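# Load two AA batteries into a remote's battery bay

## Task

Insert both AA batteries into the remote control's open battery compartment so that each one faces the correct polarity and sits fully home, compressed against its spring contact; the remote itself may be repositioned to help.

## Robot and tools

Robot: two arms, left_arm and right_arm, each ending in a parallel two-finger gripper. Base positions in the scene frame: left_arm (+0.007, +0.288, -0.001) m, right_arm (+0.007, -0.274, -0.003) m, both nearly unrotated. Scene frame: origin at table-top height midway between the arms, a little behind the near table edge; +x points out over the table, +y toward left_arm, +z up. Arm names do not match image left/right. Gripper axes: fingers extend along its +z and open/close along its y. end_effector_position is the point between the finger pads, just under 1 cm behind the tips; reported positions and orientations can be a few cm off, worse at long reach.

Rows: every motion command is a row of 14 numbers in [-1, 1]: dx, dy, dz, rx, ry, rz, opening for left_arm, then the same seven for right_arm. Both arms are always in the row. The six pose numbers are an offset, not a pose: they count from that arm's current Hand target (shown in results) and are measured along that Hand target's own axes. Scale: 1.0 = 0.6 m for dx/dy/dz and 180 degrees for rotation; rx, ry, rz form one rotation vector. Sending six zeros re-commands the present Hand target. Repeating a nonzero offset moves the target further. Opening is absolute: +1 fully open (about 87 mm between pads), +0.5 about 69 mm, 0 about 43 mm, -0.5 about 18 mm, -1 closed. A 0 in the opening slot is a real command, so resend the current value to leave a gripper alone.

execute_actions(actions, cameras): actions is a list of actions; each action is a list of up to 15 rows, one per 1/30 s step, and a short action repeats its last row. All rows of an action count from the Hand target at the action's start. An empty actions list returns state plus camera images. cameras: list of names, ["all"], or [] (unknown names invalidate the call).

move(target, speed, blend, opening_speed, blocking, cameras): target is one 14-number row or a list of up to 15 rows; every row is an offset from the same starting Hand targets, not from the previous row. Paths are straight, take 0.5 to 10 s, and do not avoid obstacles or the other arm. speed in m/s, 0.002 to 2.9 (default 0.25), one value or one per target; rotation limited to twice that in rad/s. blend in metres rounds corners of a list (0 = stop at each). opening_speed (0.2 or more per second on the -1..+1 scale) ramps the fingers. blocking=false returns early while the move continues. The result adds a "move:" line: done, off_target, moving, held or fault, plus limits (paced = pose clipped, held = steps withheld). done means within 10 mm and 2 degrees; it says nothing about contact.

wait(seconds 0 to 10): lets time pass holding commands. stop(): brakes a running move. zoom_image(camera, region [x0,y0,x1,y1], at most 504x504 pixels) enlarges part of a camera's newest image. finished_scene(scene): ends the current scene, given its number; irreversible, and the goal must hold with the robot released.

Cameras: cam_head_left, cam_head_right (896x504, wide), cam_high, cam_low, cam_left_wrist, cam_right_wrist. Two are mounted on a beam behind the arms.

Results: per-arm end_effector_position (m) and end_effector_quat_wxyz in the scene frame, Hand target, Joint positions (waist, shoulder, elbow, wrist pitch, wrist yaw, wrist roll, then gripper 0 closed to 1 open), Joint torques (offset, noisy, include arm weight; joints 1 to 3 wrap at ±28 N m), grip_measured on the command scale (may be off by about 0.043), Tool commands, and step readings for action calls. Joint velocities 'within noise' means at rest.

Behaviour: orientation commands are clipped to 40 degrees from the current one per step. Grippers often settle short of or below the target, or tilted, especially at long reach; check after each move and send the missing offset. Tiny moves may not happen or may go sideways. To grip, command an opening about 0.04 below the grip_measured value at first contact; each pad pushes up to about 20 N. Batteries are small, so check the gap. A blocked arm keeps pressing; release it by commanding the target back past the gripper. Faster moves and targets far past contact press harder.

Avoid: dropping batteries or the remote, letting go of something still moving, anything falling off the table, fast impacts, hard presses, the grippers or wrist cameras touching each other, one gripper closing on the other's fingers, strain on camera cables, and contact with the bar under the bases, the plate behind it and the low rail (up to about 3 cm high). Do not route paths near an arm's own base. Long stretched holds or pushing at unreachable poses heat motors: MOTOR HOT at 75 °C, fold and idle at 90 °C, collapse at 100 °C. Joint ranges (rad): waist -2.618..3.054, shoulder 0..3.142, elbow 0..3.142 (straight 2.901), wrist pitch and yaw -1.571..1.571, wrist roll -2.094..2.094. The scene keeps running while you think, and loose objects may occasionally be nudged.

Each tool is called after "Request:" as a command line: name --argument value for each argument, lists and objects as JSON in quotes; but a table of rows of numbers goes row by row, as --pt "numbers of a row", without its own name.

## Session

Request:
execute_actions --actions '[]' --cameras '["all"]'

Scene clock: 0.00 s.
left_arm: end_effector_position=(+0.3949, +0.3409, +0.0404) grip_measured=+1.000 end_effector_quat_wxyz=(+0.574, -0.105, +0.805, +0.110) | right_arm: end_effector_position=(+0.3978, -0.2976, +0.0619) grip_measured=+1.000 end_effector_quat_wxyz=(+0.598, +0.039, +0.792, -0.117)
Joint positions: left_arm=[-0.018 1.617 0.383 0.919 -0.281 -0.051 1] | right_arm=[0.138 1.609 0.383 0.953 0.354 -0.091 1]
Joint velocities: within noise
Joint torques (N m): no reading
Heat: left arm: 46 °C; right arm: 36 °C.
Hand target: left_arm +0.3968, +0.3415, +0.0446; +0.579, -0.106, +0.801, +0.110 | right_arm +0.4020, -0.2958, +0.0698; +0.608, +0.040, +0.785, -0.114
Tool commands: left_gripper/opening=+1.0 right_gripper/opening=+1.0

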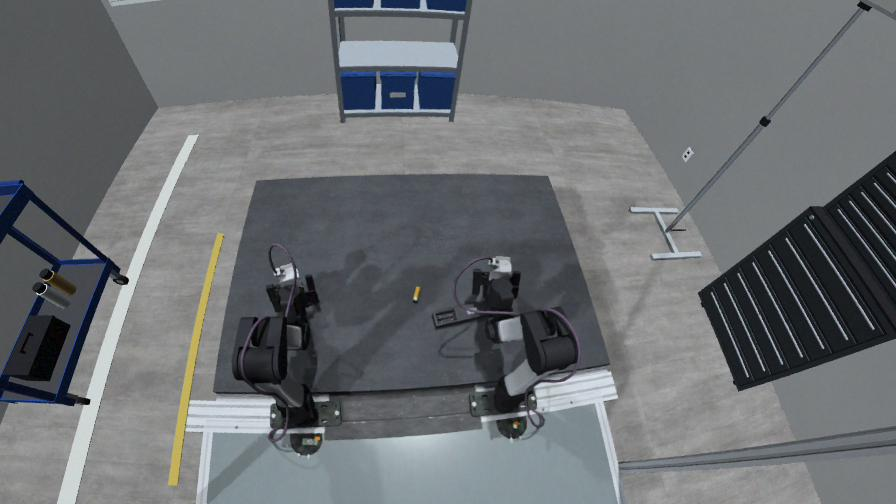

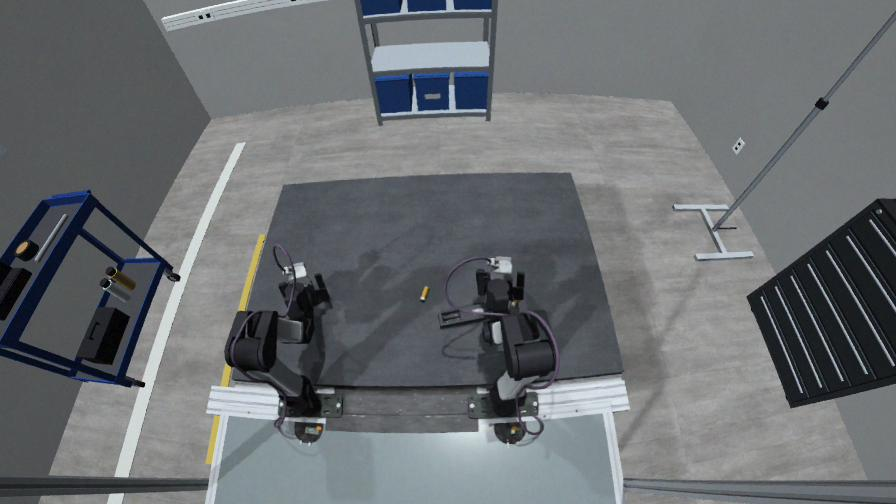

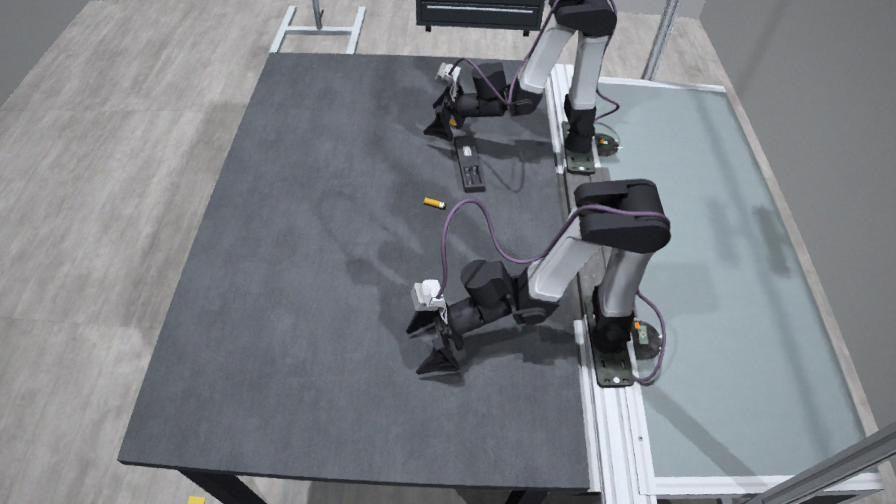

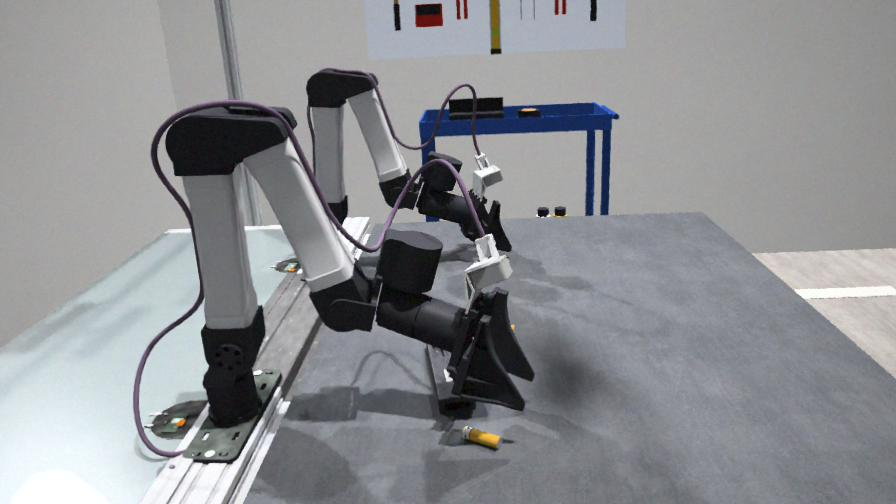

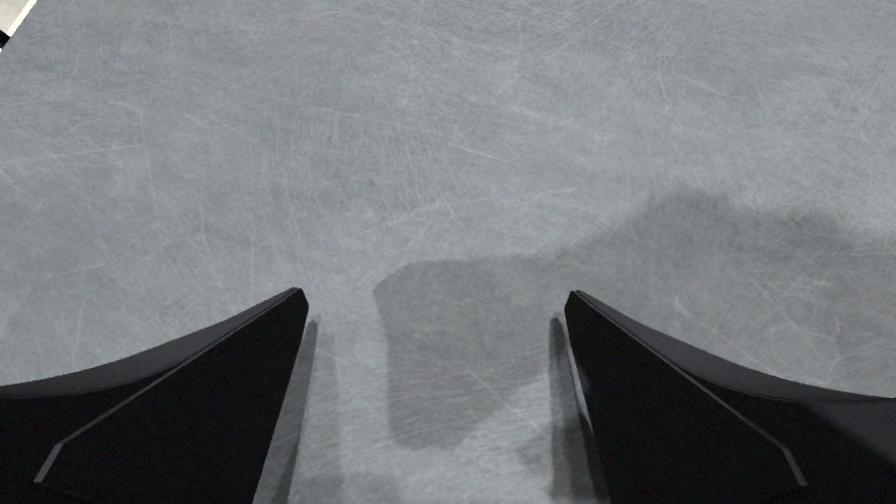

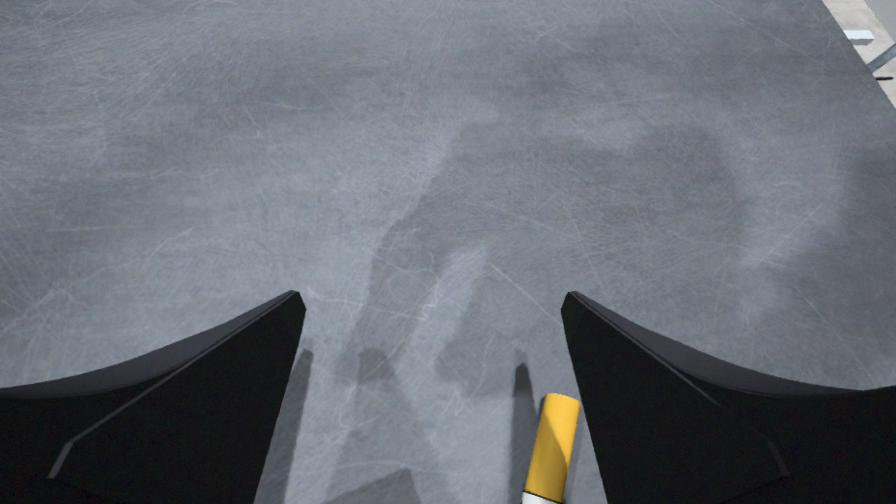

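Request:
zoom_image --camera "cam_head_left" --region '[390, 260, 540, 350]'

Request:
zoom_image --camera "cam_high" --region '[400, 90, 520, 220]'

Scaled by 3.360 from the camera's 896x504 image, which has a finer 1280x720 frame.

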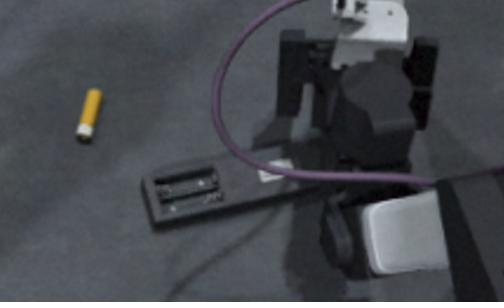

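Scaled by 3.877 from the camera's 896x504 image, which has a finer 1280x720 frame.

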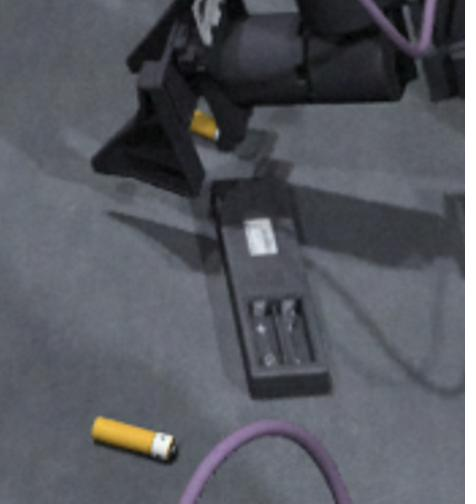

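Request:
move --pt "-0.1268 0.0071 -0.0407 0 0 0 1.0 -0.0964 -0.013 -0.0236 0 0 0 1.0" --pt "-0.0658 -0.5817 -0.2538 0.1414 0.2776 0.1121 0.0 -0.0685 -0.0887 -0.0970 0.0289 0.4259 0.1090 0.0" --speed 0.3 --blend '[0.03, 0]' --cameras '["cam_left_wrist", "cam_right_wrist"]'

Scene clock: 123.13 s.
left_arm: end_effector_position=(+0.3770, -0.0324, +0.1093) grip_measured=+0.000 end_effector_quat_wxyz=(+0.180, +0.121, +0.976, -0.017) | right_arm: end_effector_position=(+0.3430, -0.3335, +0.1278) grip_measured=+0.000 end_effector_quat_wxyz=(+0.001, +0.244, +0.970, -0.005)
Joint positions: left_arm=[-0.779 2.276 2.264 -1.213 -0.187 -0.467 0.5] | right_arm=[-0.144 1.999 1.866 -1.436 0.053 0.324 0.5]
Joint torques (N m): left_arm=[0.14 -9.96 10.14 0.85 0.06 -0.03] | right_arm=[0.49 -7.71 8.23 0.25 -0.03 0.13]
Heat: left arm: 49 °C; right arm: 41 °C.
Hand target: left_arm +0.3750, -0.0352, +0.1099; +0.172, +0.120, +0.978, -0.021 | right_arm +0.3469, -0.3311, +0.1300; +0.001, +0.250, +0.968, +0.000
Off the commanded pose: left_arm 0.003 m, 1 deg | right_arm 0.005 m, 1 deg.
move: done
Images, in order (width x height): cam_left_wrist 896x504, cam_right_wrist 896x504.

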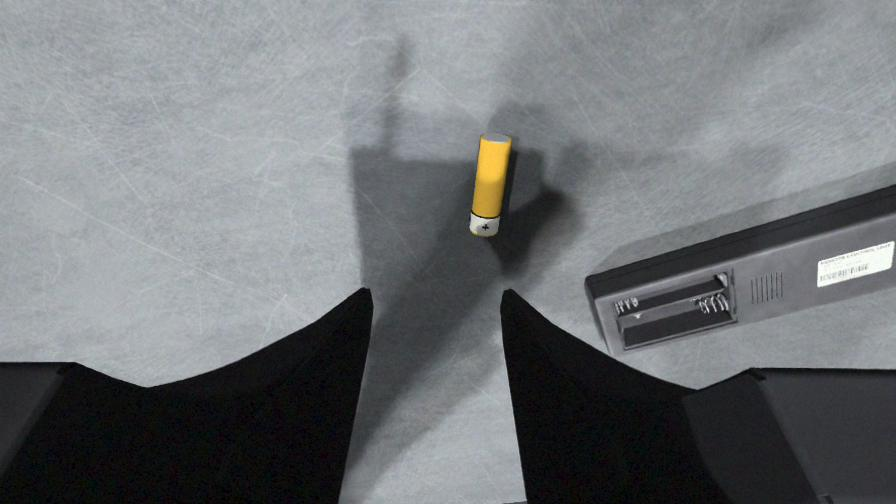

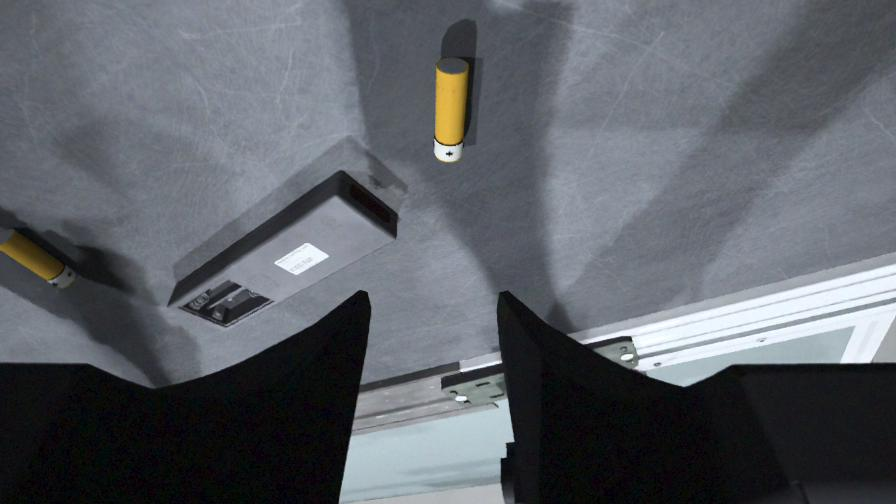

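Request:
move --pt "0.0577 -0.04 0.0855 0.0065 0 0.0171 0.0 0.0233 -0.0075 0.1167 0 0 0 0.0" --speed 0.2 --cameras '["cam_left_wrist", "cam_right_wrist"]'

Scene clock: 152.03 s.
left_arm: end_effector_position=(+0.3561, -0.0524, +0.0453) grip_measured=+0.000 end_effector_quat_wxyz=(+0.168, +0.150, +0.974, -0.016) | right_arm: end_effector_position=(+0.3277, -0.3292, +0.0516) grip_measured=+0.000 end_effector_quat_wxyz=(-0.023, +0.246, +0.969, -0.006)
Joint positions: left_arm=[-0.837 2.276 2.013 -0.988 -0.185 -0.467 0.5] | right_arm=[-0.149 1.999 1.553 -1.171 0.053 0.324 0.5]
Joint torques (N m): left_arm=[0.24 -12.66 5.68 1.24 0.03 -0.02] | right_arm=[0.29 -12.21 4.98 0.52 -0.03 0.06]
Heat: left arm: 57 °C; right arm: 45 °C.
Hand target: left_arm +0.3547, -0.0548, +0.0499; +0.171, +0.148, +0.974, -0.027 | right_arm +0.3325, -0.3282, +0.0600; +0.000, +0.250, +0.968, +0.000
Off the commanded pose: left_arm 0.005 m, 1 deg | right_arm 0.010 m, 3 deg.
move: off_target (right_arm)
Images, in order (width x height): cam_left_wrist 896x504, cam_right_wrist 896x504.

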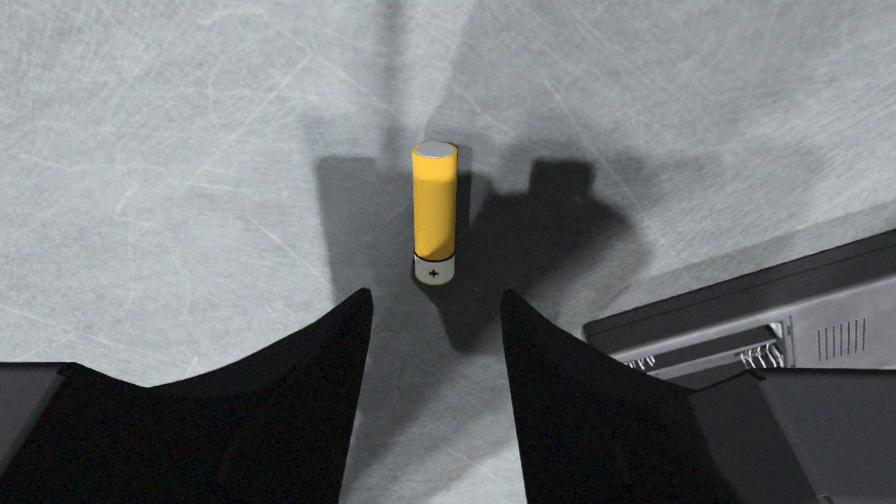

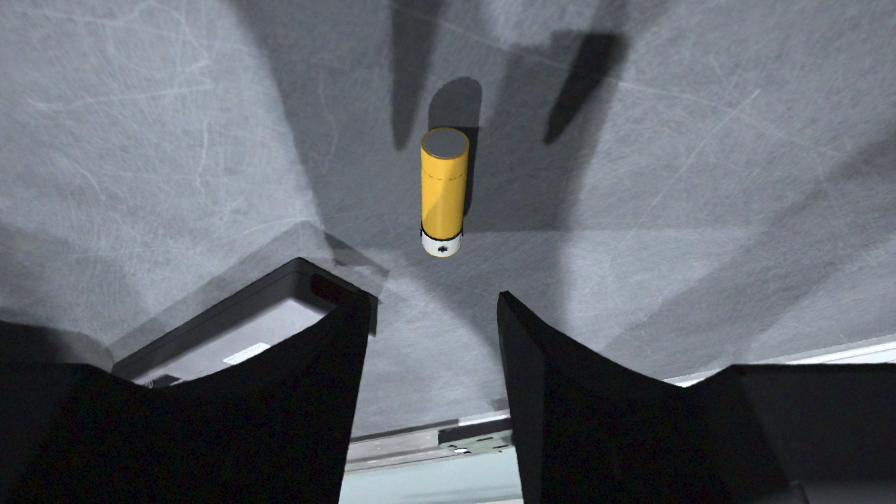

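Request:
move --pt "0.0135 0.0015 0.0371 0 0 0 -0.1 -0.05 -0.005 0.0167 0 0 0 -0.3" --speed 0.12 --cameras '["cam_left_wrist", "cam_right_wrist"]'

Scene clock: 174.33 s.
left_arm: end_effector_position=(+0.3560, -0.0525, +0.0252) grip_measured=-0.100 end_effector_quat_wxyz=(+0.171, +0.150, +0.974, -0.019) | right_arm: end_effector_position=(+0.3471, -0.3449, +0.0485) grip_measured=-0.300 end_effector_quat_wxyz=(-0.011, +0.257, +0.966, -0.005)
Joint positions: left_arm=[-0.837 2.276 1.931 -0.899 -0.185 -0.467 0.45] | right_arm=[-0.183 2.061 1.639 -1.17 0.052 0.312 0.35]
Joint torques (N m): left_arm=[0.38 -12.04 5.7 1.25 0.04 0] | right_arm=[0.43 -8.16 8.25 0.42 -0.02 -0.14]
Heat: left arm: 64 °C; right arm: 42 °C.
Hand target: left_arm +0.3549, -0.0540, +0.0262; +0.171, +0.148, +0.974, -0.027 | right_arm +0.3573, -0.3455, +0.0500; +0.000, +0.250, +0.968, +0.000
Off the commanded pose: left_arm 0.002 m, 1 deg | right_arm 0.010 m, 2 deg.
move: done
Images, in order (width x height): cam_left_wrist 896x504, cam_right_wrist 896x504.

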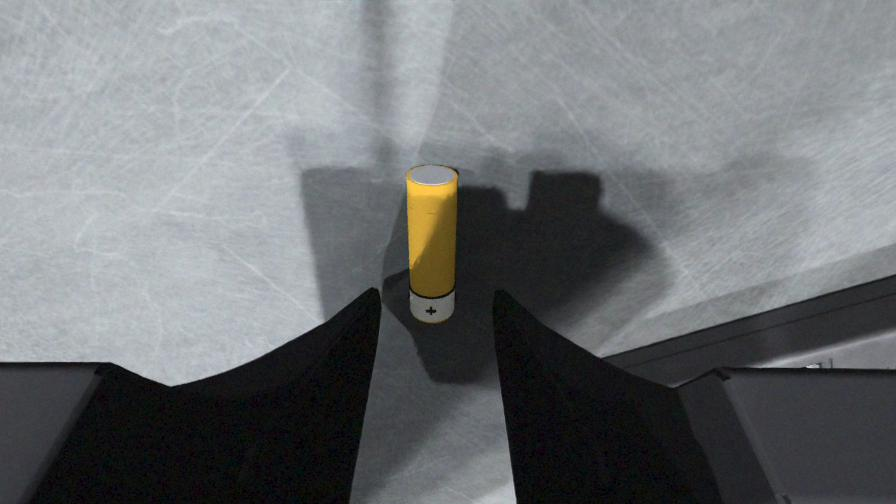

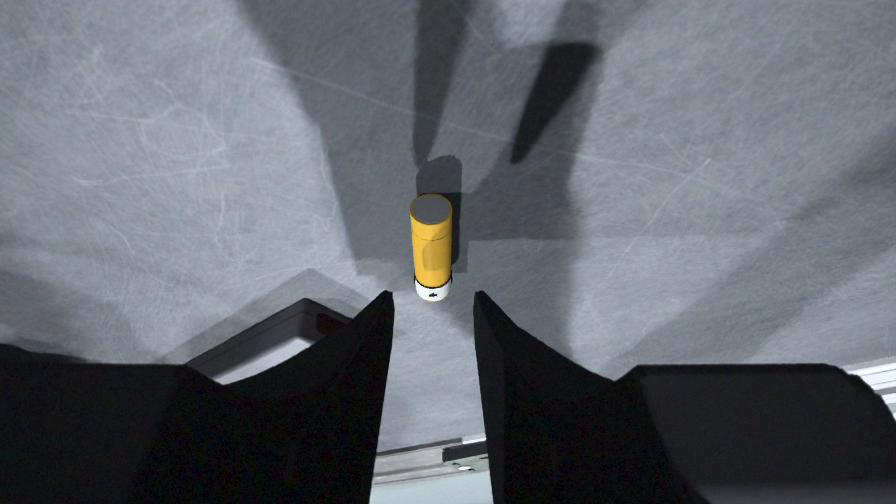

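Request:
move --pt "0.0037 0.0025 0.0102 0 0 0 -0.1 0.0 0.0 0.0183 0 0 0 -0.3" --speed 0.08 --cameras '["cam_left_wrist", "cam_right_wrist"]'

Scene clock: 190.77 s.
left_arm: end_effector_position=(+0.3561, -0.0528, +0.0219) grip_measured=-0.100 end_effector_quat_wxyz=(+0.172, +0.149, +0.973, -0.020) | right_arm: end_effector_position=(+0.3531, -0.3461, +0.0448) grip_measured=-0.300 end_effector_quat_wxyz=(-0.002, +0.257, +0.966, -0.005)
Joint positions: left_arm=[-0.837 2.276 1.918 -0.883 -0.184 -0.467 0.45] | right_arm=[-0.183 2.068 1.639 -1.143 0.052 0.311 0.35]
Joint torques (N m): left_arm=[0.72 -11.92 4.63 1.33 0.04 0.03] | right_arm=[0.32 -8.12 5.79 0.59 -0.02 -0.14]
Heat: left arm: 67 °C; right arm: 42 °C.
Hand target: left_arm +0.3554, -0.0526, +0.0198; +0.171, +0.148, +0.974, -0.027 | right_arm +0.3573, -0.3454, +0.0390; +0.000, +0.250, +0.968, +0.000
Off the commanded pose: left_arm 0.002 m, 1 deg | right_arm 0.007 m, 1 deg.
move: done
Images, in order (width x height): cam_left_wrist 896x504, cam_right_wrist 896x504.

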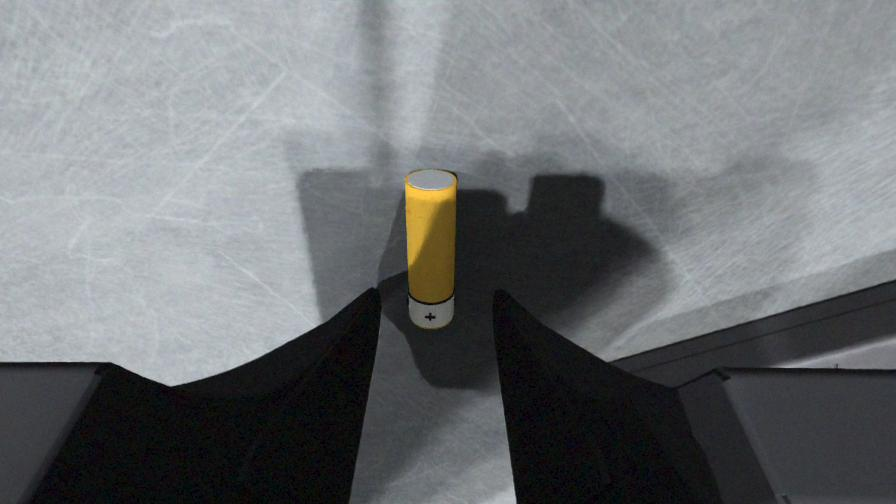

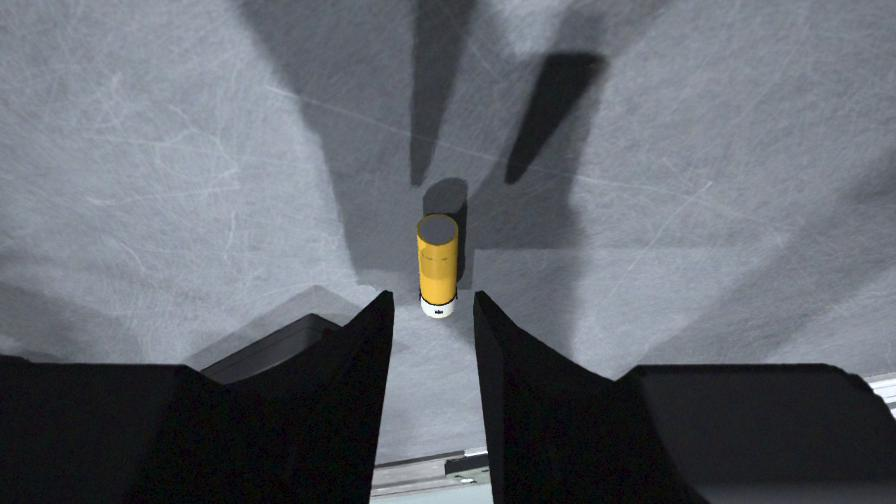

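Request:
move --pt "0.0018 0.0025 0.0052 0 0 0 -0.1 0.0 0.0 0.0175 0 0 0 -0.3" --pt "0.0018 0.0025 0.0052 0 0 0 -0.66 0.0 0.0 0.0175 0 0 0 -0.3" --speed 0.08 --opening_speed 0.6 --cameras '["cam_left_wrist", "cam_right_wrist"]'

Scene clock: 197.57 s.
left_arm: end_effector_position=(+0.3582, -0.0553, +0.0216) grip_measured=-0.603 end_effector_quat_wxyz=(+0.176, +0.148, +0.973, -0.029) | right_arm: end_effector_position=(+0.3550, -0.3461, +0.0351) grip_measured=-0.300 end_effector_quat_wxyz=(+0.001, +0.256, +0.967, -0.004)
Joint positions: left_arm=[-0.833 2.271 1.906 -0.858 -0.172 -0.467 0.199] | right_arm=[-0.183 2.079 1.616 -1.105 0.052 0.31 0.35]
Joint torques (N m): left_arm=[0.57 -11.58 4.37 1.25 -0.06 0.05] | right_arm=[0.18 -8.2 5.24 0.58 -0.02 -0.14]
Heat: left arm: 68 °C; right arm: 42 °C.
Hand target: left_arm +0.3559, -0.0511, +0.0165; +0.171, +0.148, +0.974, -0.027 | right_arm +0.3573, -0.3454, +0.0284; +0.000, +0.250, +0.968, +0.000
Off the commanded pose: left_arm 0.007 m, 1 deg | right_arm 0.007 m, 1 deg.
move: done
Images, in order (width x height): cam_left_wrist 896x504, cam_right_wrist 896x504.

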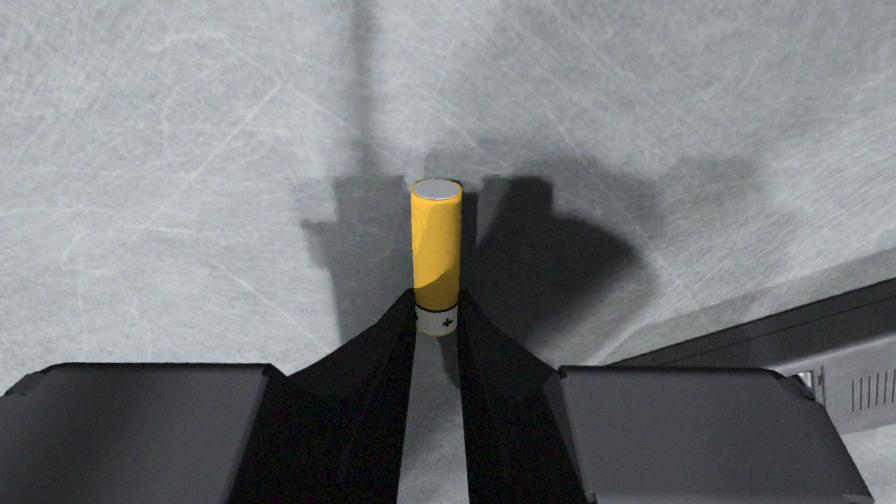

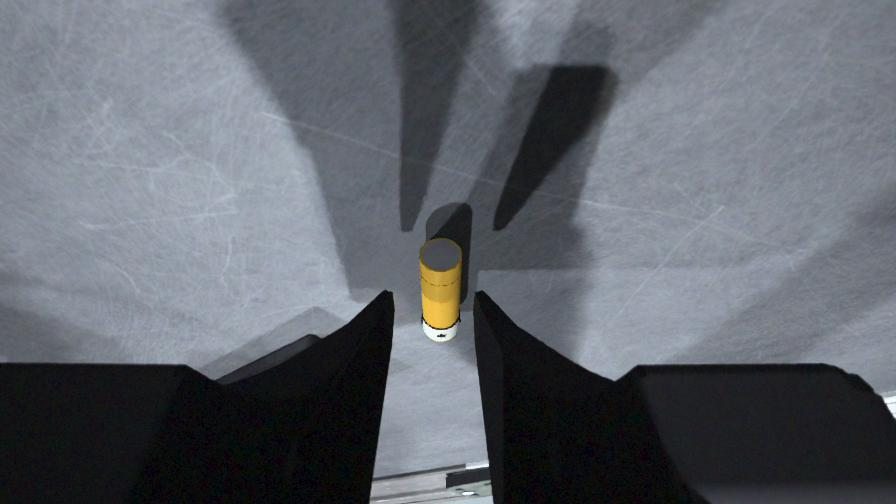

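Request:
move --pt "-0.0341 0 -0.0941 0 0 0 -0.66 0 0 0.0 0 0 0 -0.66" --pt "0.1907 0.4683 -0.3425 -0.0656 0.0973 -0.3697 -0.66 0 0 -0.1167 0 0 0 -0.66" --speed '[0.12, 0.3]' --opening_speed 0.6 --cameras '["cam_left_wrist", "cam_right_wrist"]'

Scene clock: 215.77 s.
left_arm: end_effector_position=(+0.2742, +0.2728, +0.1578) grip_measured=-0.603 end_effector_quat_wxyz=(-0.006, -0.426, +0.905, +0.012) | right_arm: end_effector_position=(+0.3528, -0.3478, +0.0851) grip_measured=-0.660 end_effector_quat_wxyz=(-0.016, +0.256, +0.967, -0.005)
Joint positions: left_arm=[0.027 1.648 1.563 -1.481 -0.004 -0.818 0.199] | right_arm=[-0.183 2.079 1.811 -1.332 0.052 0.31 0.17]
Joint torques (N m): left_arm=[0.5 -8.46 7.94 0.13 0.17 0.11] | right_arm=[0.95 -11.43 8.13 0.18 -0.03 -0.08]
Heat: left arm: 70 °C; right arm: 42 °C.
Hand target: left_arm +0.2696, +0.2701, +0.1701; +0.001, -0.423, +0.906, +0.000 | right_arm +0.3573, -0.3455, +0.0985; +0.001, +0.250, +0.968, +0.000
Off the commanded pose: left_arm 0.013 m, 2 deg | right_arm 0.014 m, 2 deg.
move: off_target (left_arm, right_arm)
Images, in order (width x height): cam_left_wrist 896x504, cam_right_wrist 896x504.

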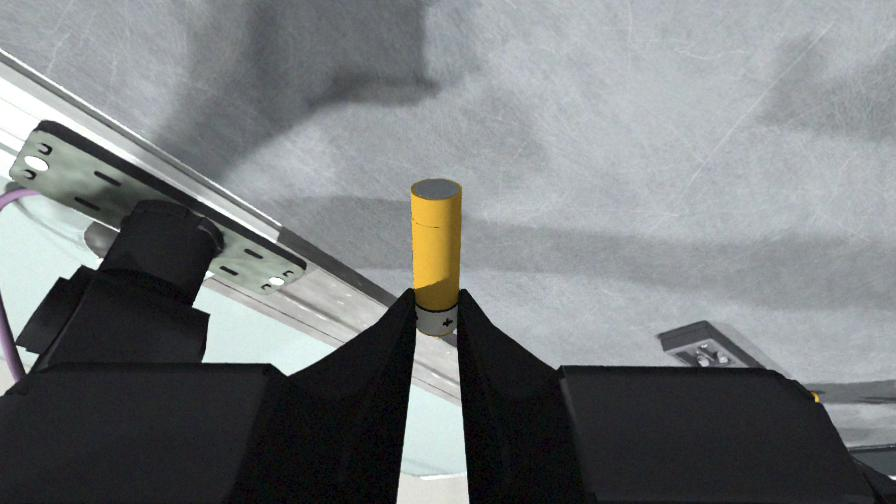

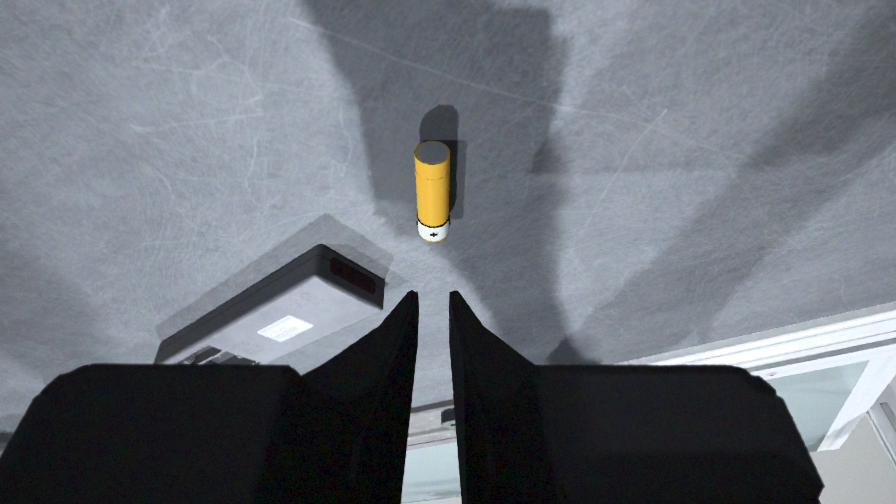

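Request:
move --pt "0 0 0 0 0 0 -0.66 0.03 0.0 0.05 0 0 0 -0.1" --pt "0 0 0 0 0 0 -0.66 0.03 0.0 0.14 0 0 0 -0.1" --pt "0 0 0 0 0 0 -0.66 0.03 0.0 0.14 0 0 0 -0.66" --speed 0.12 --opening_speed 0.6 --blend '[0.01, 0, 0]' --cameras '["cam_right_wrist"]'

Scene clock: 237.00 s.
left_arm: end_effector_position=(+0.2741, +0.2728, +0.1578) grip_measured=-0.603 end_effector_quat_wxyz=(-0.006, -0.426, +0.905, +0.012) | right_arm: end_effector_position=(+0.3327, -0.3334, +0.0175) grip_measured=-0.587 end_effector_quat_wxyz=(-0.025, +0.253, +0.967, +0.009)
Joint positions: left_arm=[0.027 1.648 1.563 -1.482 -0.004 -0.818 0.199] | right_arm=[-0.178 2.055 1.497 -1.059 0.022 0.31 0.207]
Joint torques (N m): left_arm=[0.46 -8.4 7.97 0.18 0.15 0.13] | right_arm=[0.92 -10.13 4.27 0.83 0.31 -0.02]
Heat: left arm: 66 °C; right arm: 47 °C.
Hand target: left_arm +0.2696, +0.2701, +0.1701; +0.001, -0.423, +0.906, +0.000 | right_arm +0.3416, -0.3367, +0.0146; +0.001, +0.251, +0.968, +0.001
Off the commanded pose: left_arm 0.013 m, 2 deg | right_arm 0.010 m, 3 deg.
move: off_target (left_arm, right_arm); target 3's new opening was sent with right_arm's hand 0.014 m and 4 deg from that target
Images, in order (width x height): cam_right_wrist 896x504.

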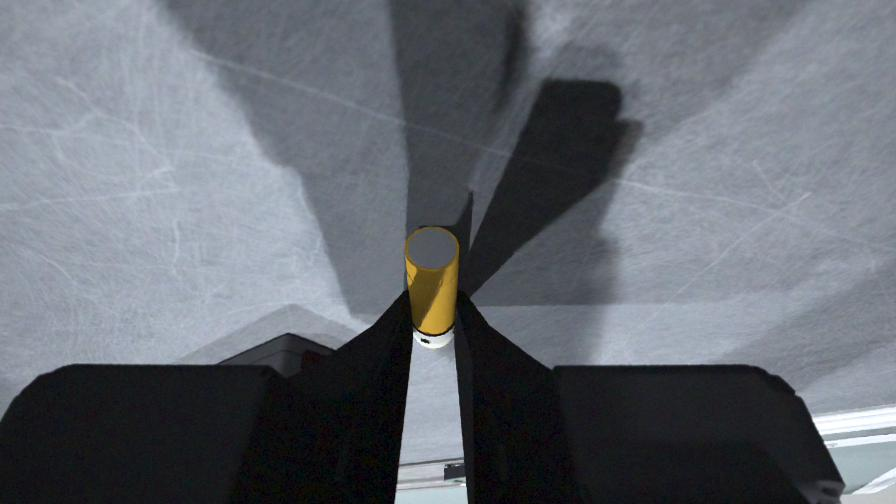

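Request:
move --pt "-0.03 0.06 -0.0333 0 0 0 -0.66 0 0 -0.15 0 0 0 -0.66" --pt "-0.1168 0.2495 -0.0333 0 0 0 -0.66 0.2405 0.3940 -0.1923 0 0 -0.4111 -0.66" --pt "-0.1168 0.2495 -0.0333 0 0 0 -0.66 0.5781 0.6317 -0.1007 0 0 -0.8278 -0.66" --speed '[0.15, 0.35, 0.3]' --blend '[0.02, 0.04, 0]' --cameras '["cam_right_wrist", "cam_high"]'

Scene clock: 284.63 s.
left_arm: end_effector_position=(+0.2017, +0.4222, +0.1844) grip_measured=-0.603 end_effector_quat_wxyz=(+0.015, -0.424, +0.905, +0.010) | right_arm: end_effector_position=(+0.2215, +0.1592, +0.0768) grip_measured=-0.587 end_effector_quat_wxyz=(-0.052, +0.864, -0.500, -0.001)
Joint positions: left_arm=[0.633 1.566 1.576 -1.534 0.013 -0.209 0.199] | right_arm=[1.214 2.674 2.743 -1.579 0.023 -0.905 0.207]
Joint torques (N m): left_arm=[0.88 -5.55 8.13 0.32 0.17 0.13] | right_arm=[0.35 -11.08 8.02 0.42 -0.1 -0.17]
Heat: left arm: 61 °C; right arm: 47 °C.
Hand target: left_arm +0.2000, +0.4201, +0.1902; +0.001, -0.423, +0.906, +0.000 | right_arm +0.2219, +0.1630, +0.0751; +0.000, +0.866, -0.500, +0.000
Off the commanded pose: left_arm 0.006 m, 2 deg | right_arm 0.004 m, 6 deg.
joint sent to its limit (left arm) — joint 4 (wrist pitch), lower limit. The joint targets still meet the commanded pose.
joint sent to its limit (right arm) — joint 4 (wrist pitch), lower limit. The joint targets are off in orientation, not in position.
move: off_target (right_arm)
Images, in order (width x height): cam_high 896x504, cam_right_wrist 896x504.

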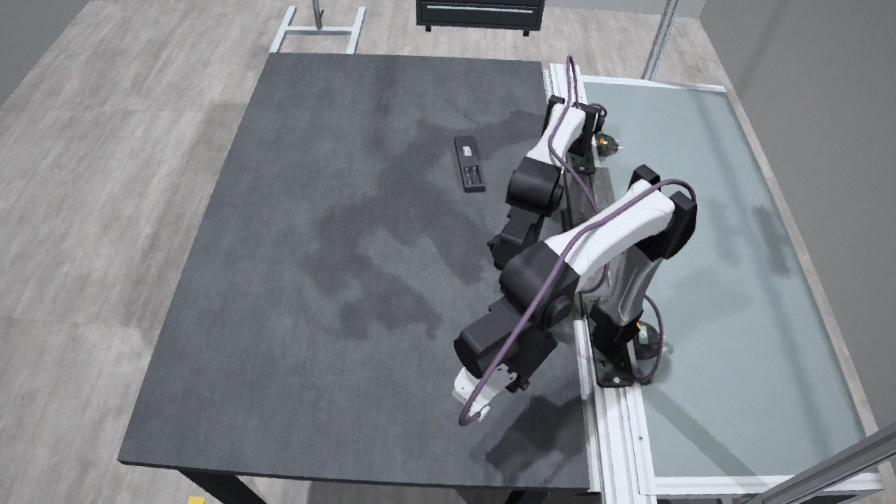

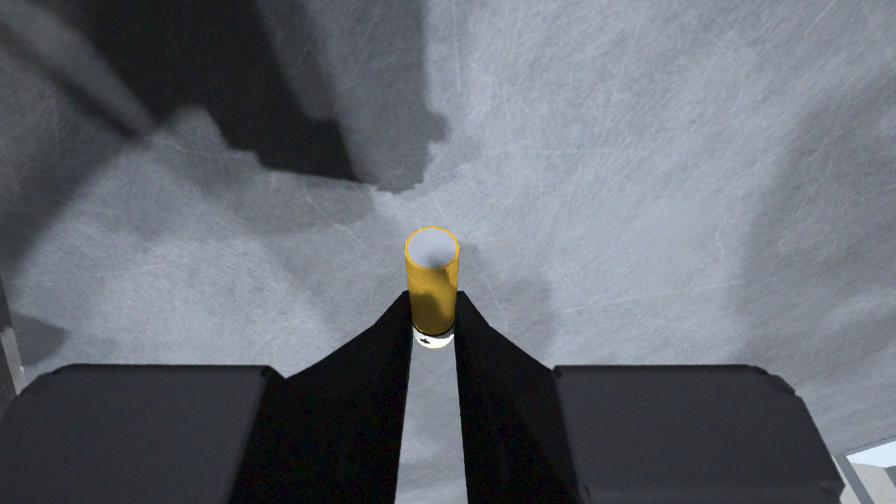

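Request:
move --pt "0 0 0 0 0 0 -0.66 0.0 0.0 0.0983 0 0 0 -0.66" --speed 0.1 --cameras '["cam_right_wrist"]'

Scene clock: 290.30 s.
left_arm: end_effector_position=(+0.2017, +0.4222, +0.1844) grip_measured=-0.603 end_effector_quat_wxyz=(+0.015, -0.424, +0.905, +0.010) | right_arm: end_effector_position=(+0.2211, +0.1603, +0.0227) grip_measured=-0.587 end_effector_quat_wxyz=(-0.008, +0.866, -0.500, +0.005)
Joint positions: left_arm=[0.633 1.566 1.576 -1.534 0.013 -0.209 0.199] | right_arm=[1.214 2.822 2.809 -1.586 0.022 -0.905 0.207]
Joint torques (N m): left_arm=[0.83 -5.59 8.25 0.3 0.15 0.14] | right_arm=[-0.03 -10.84 7.77 0.33 -0.14 -0.07]
Heat: left arm: 60 °C; right arm: 47 °C.
Hand target: left_arm +0.2000, +0.4201, +0.1902; +0.001, -0.423, +0.906, +0.000 | right_arm +0.2220, +0.1630, +0.0162; -0.001, +0.866, -0.500, +0.000
Off the commanded pose: left_arm 0.006 m, 2 deg | right_arm 0.007 m, 1 deg.
joint sent to its limit (left arm) — joint 4 (wrist pitch), lower limit. The joint targets still meet the commanded pose.
joint sent to its limit (right arm) — joint 4 (wrist pitch), lower limit. The joint targets still meet the commanded pose.
move: done
Images, in order (width x height): cam_right_wrist 896x504.

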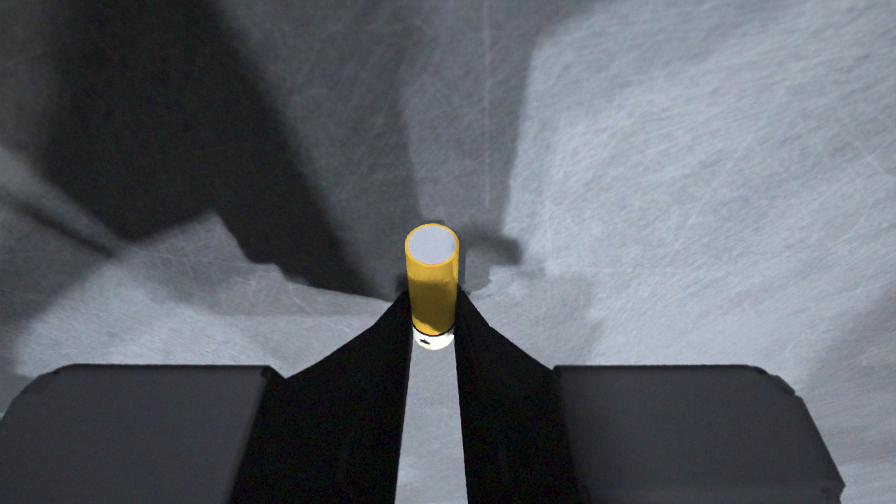

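Request:
move --pt "0 0 0 0 0 0 -0.66 0.0 0.0 0.0075 0 0 0 -0.66" --pt "0 0 0 0 0 0 -0.66 0.0 0.0 0.0075 0 0 0 -0.2" --speed 0.06 --opening_speed 0.5 --cameras '["cam_right_wrist"]'

Scene clock: 295.07 s.
left_arm: end_effector_position=(+0.2017, +0.4222, +0.1844) grip_measured=-0.603 end_effector_quat_wxyz=(+0.015, -0.424, +0.905, +0.010) | right_arm: end_effector_position=(+0.2210, +0.1601, +0.0222) grip_measured=-0.200 end_effector_quat_wxyz=(-0.007, +0.866, -0.500, +0.005)
Joint positions: left_arm=[0.633 1.566 1.576 -1.534 0.013 -0.209 0.199] | right_arm=[1.214 2.829 2.82 -1.592 0.022 -0.905 0.4]
Joint torques (N m): left_arm=[0.9 -5.57 8.23 0.31 0.16 0.13] | right_arm=[-0.03 -10.3 7.34 0.4 -0.15 -0.07]
Heat: left arm: 59 °C; right arm: 47 °C.
Hand target: left_arm +0.2000, +0.4201, +0.1902; +0.001, -0.423, +0.906, +0.000 | right_arm +0.2220, +0.1630, +0.0115; +0.000, +0.866, -0.500, +0.000
Off the commanded pose: left_arm 0.006 m, 2 deg | right_arm 0.011 m, 1 deg.
joint read past its limit (right arm) — joint 4 (wrist pitch), lower limit.
joint sent to its limit (left arm) — joint 4 (wrist pitch), lower limit. The joint targets still meet the commanded pose.
joint sent to its limit (right arm) — joint 4 (wrist pitch), lower limit. The joint targets still meet the commanded pose.
move: off_target (right_arm); target 2's new opening was sent with right_arm's hand 0.011 m and 1 deg from that target
Images, in order (width x height): cam_right_wrist 896x504.

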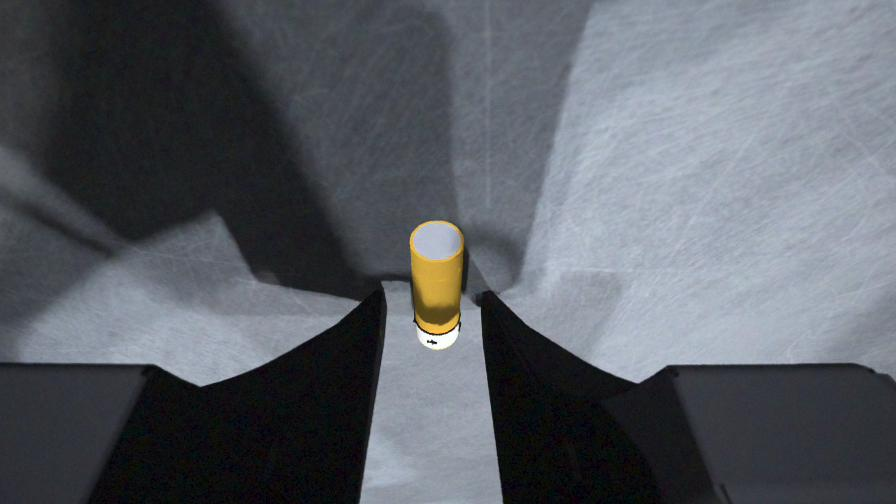

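Request:
move --pt "0 0 0 0 0 0 -0.66 0.0 0.0 -0.0917 0 0 0 -0.2" --pt "0 0 0 0 0 0 -0.66 0.5540 0.1505 -0.1975 0 0 0.1111 0.5" --speed '[0.12, 0.35]' --blend '[0.01, 0]' --cameras '["cam_right_wrist", "cam_left_wrist"]'

Scene clock: 302.73 s.
left_arm: end_effector_position=(+0.2017, +0.4222, +0.1844) grip_measured=-0.603 end_effector_quat_wxyz=(+0.015, -0.424, +0.905, +0.010) | right_arm: end_effector_position=(+0.3103, -0.1740, +0.1226) grip_measured=+0.500 end_effector_quat_wxyz=(+0.017, +0.759, -0.651, -0.003)
Joint positions: left_arm=[0.633 1.566 1.576 -1.534 0.013 -0.209 0.199] | right_arm=[0.505 1.857 1.611 -1.384 0.043 -1.242 0.75]
Joint torques (N m): left_arm=[0.85 -5.52 8.2 0.31 0.16 0.14] | right_arm=[1.14 -10.67 5.26 0.36 -0.11 -0.17]
Heat: left arm: 58 °C; right arm: 47 °C.
Hand target: left_arm +0.2000, +0.4201, +0.1902; +0.001, -0.423, +0.906, +0.000 | right_arm +0.3100, -0.1701, +0.1300; -0.001, +0.766, -0.643, +0.000
Off the commanded pose: left_arm 0.006 m, 2 deg | right_arm 0.008 m, 2 deg.
joint sent to its limit (left arm) — joint 4 (wrist pitch), lower limit. The joint targets still meet the commanded pose.
move: done
Images, in order (width x height): cam_left_wrist 896x504, cam_right_wrist 896x504.

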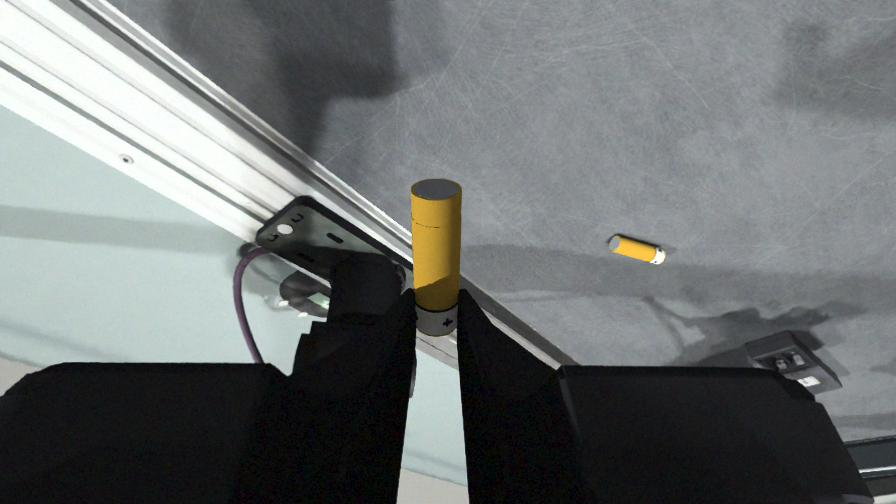

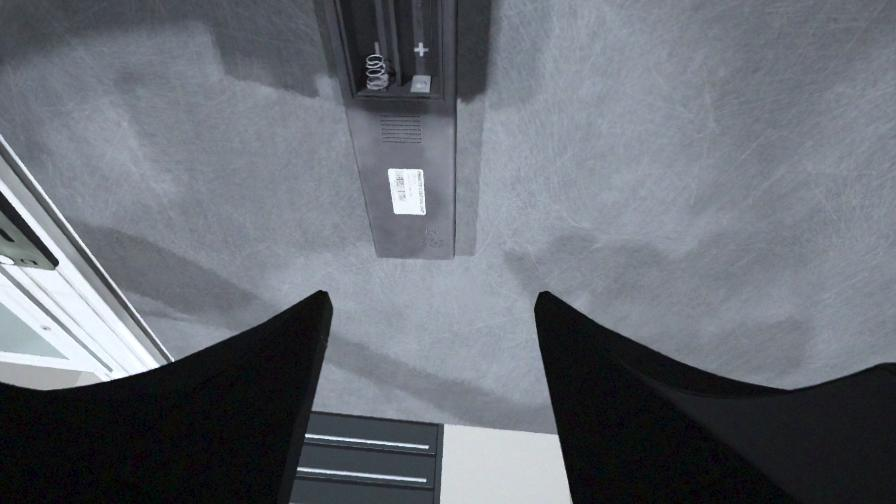

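Request:
move --pt "0 0 0 0 0 0 -0.66 0.0167 0.0233 0.135 0 0 0.004 0.5" --speed 0.15 --cameras '["cam_right_wrist"]'

Scene clock: 319.87 s.
left_arm: end_effector_position=(+0.2017, +0.4222, +0.1844) grip_measured=-0.603 end_effector_quat_wxyz=(+0.015, -0.424, +0.905, +0.010) | right_arm: end_effector_position=(+0.2924, -0.1854, +0.0407) grip_measured=+0.500 end_effector_quat_wxyz=(+0.026, +0.758, -0.652, -0.007)
Joint positions: left_arm=[0.633 1.566 1.576 -1.534 0.013 -0.209 0.199] | right_arm=[0.49 1.842 1.261 -1.068 0.043 -1.255 0.75]
Joint torques (N m): left_arm=[0.88 -5.55 8.21 0.31 0.14 0.13] | right_arm=[0.1 -10.96 4.82 0.42 -0.11 -0.17]
Heat: left arm: 56 °C; right arm: 45 °C.
Hand target: left_arm +0.2000, +0.4201, +0.1902; +0.001, -0.423, +0.906, +0.000 | right_arm +0.2980, -0.1824, +0.0489; -0.001, +0.762, -0.648, +0.000
Off the commanded pose: left_arm 0.006 m, 2 deg | right_arm 0.011 m, 3 deg.
joint sent to its limit (left arm) — joint 4 (wrist pitch), lower limit. The joint targets still meet the commanded pose.
move: off_target (right_arm)
Images, in order (width x height): cam_right_wrist 896x504.

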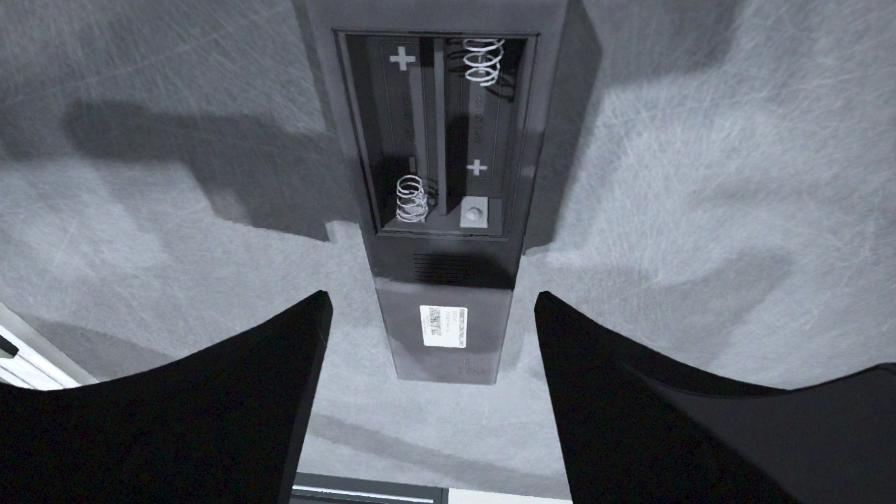

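Request:
move --pt "0 0 0 0 0 0 -0.66 0.0 -0.005 0.0267 0 0 0.0 0.5" --pt "0 0 0 0 0 0 -0.66 0.0 -0.005 0.0267 0 0 0.0 0.0" --speed 0.1 --opening_speed 0.6 --cameras '["cam_right_wrist"]'

Scene clock: 328.67 s.
left_arm: end_effector_position=(+0.2017, +0.4222, +0.1844) grip_measured=-0.603 end_effector_quat_wxyz=(+0.015, -0.424, +0.905, +0.010) | right_arm: end_effector_position=(+0.2969, -0.1843, +0.0325) grip_measured=+0.079 end_effector_quat_wxyz=(+0.012, +0.758, -0.652, -0.001)
Joint positions: left_arm=[0.633 1.566 1.576 -1.534 0.013 -0.209 0.199] | right_arm=[0.486 1.842 1.229 -1.008 0.043 -1.26 0.539]
Joint torques (N m): left_arm=[0.85 -5.6 8.2 0.31 0.16 0.13] | right_arm=[0.12 -8.24 4.9 0.5 -0.1 -0.16]
Heat: left arm: 55 °C; right arm: 46 °C.
Hand target: left_arm +0.2000, +0.4201, +0.1902; +0.001, -0.423, +0.906, +0.000 | right_arm +0.3009, -0.1818, +0.0329; -0.001, +0.762, -0.648, +0.000
Off the commanded pose: left_arm 0.006 m, 2 deg | right_arm 0.005 m, 2 deg.
joint sent to its limit (left arm) — joint 4 (wrist pitch), lower limit. The joint targets still meet the commanded pose.
move: done
Images, in order (width x height): cam_right_wrist 896x504.

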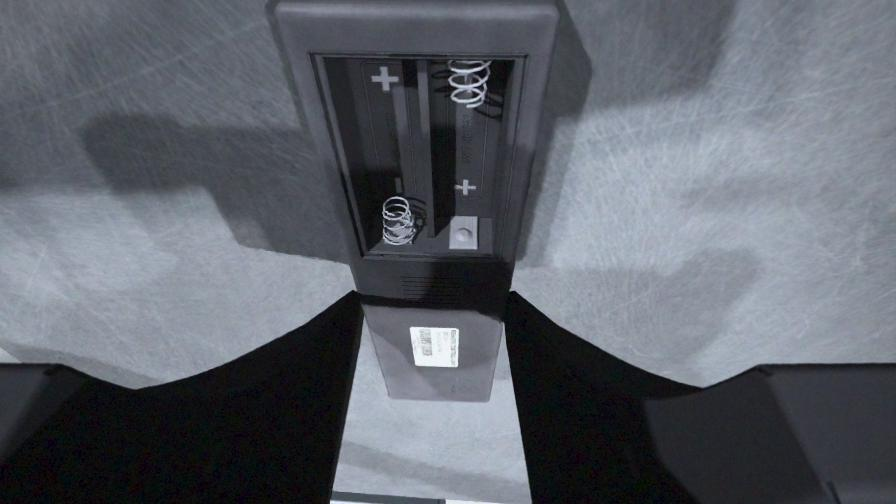

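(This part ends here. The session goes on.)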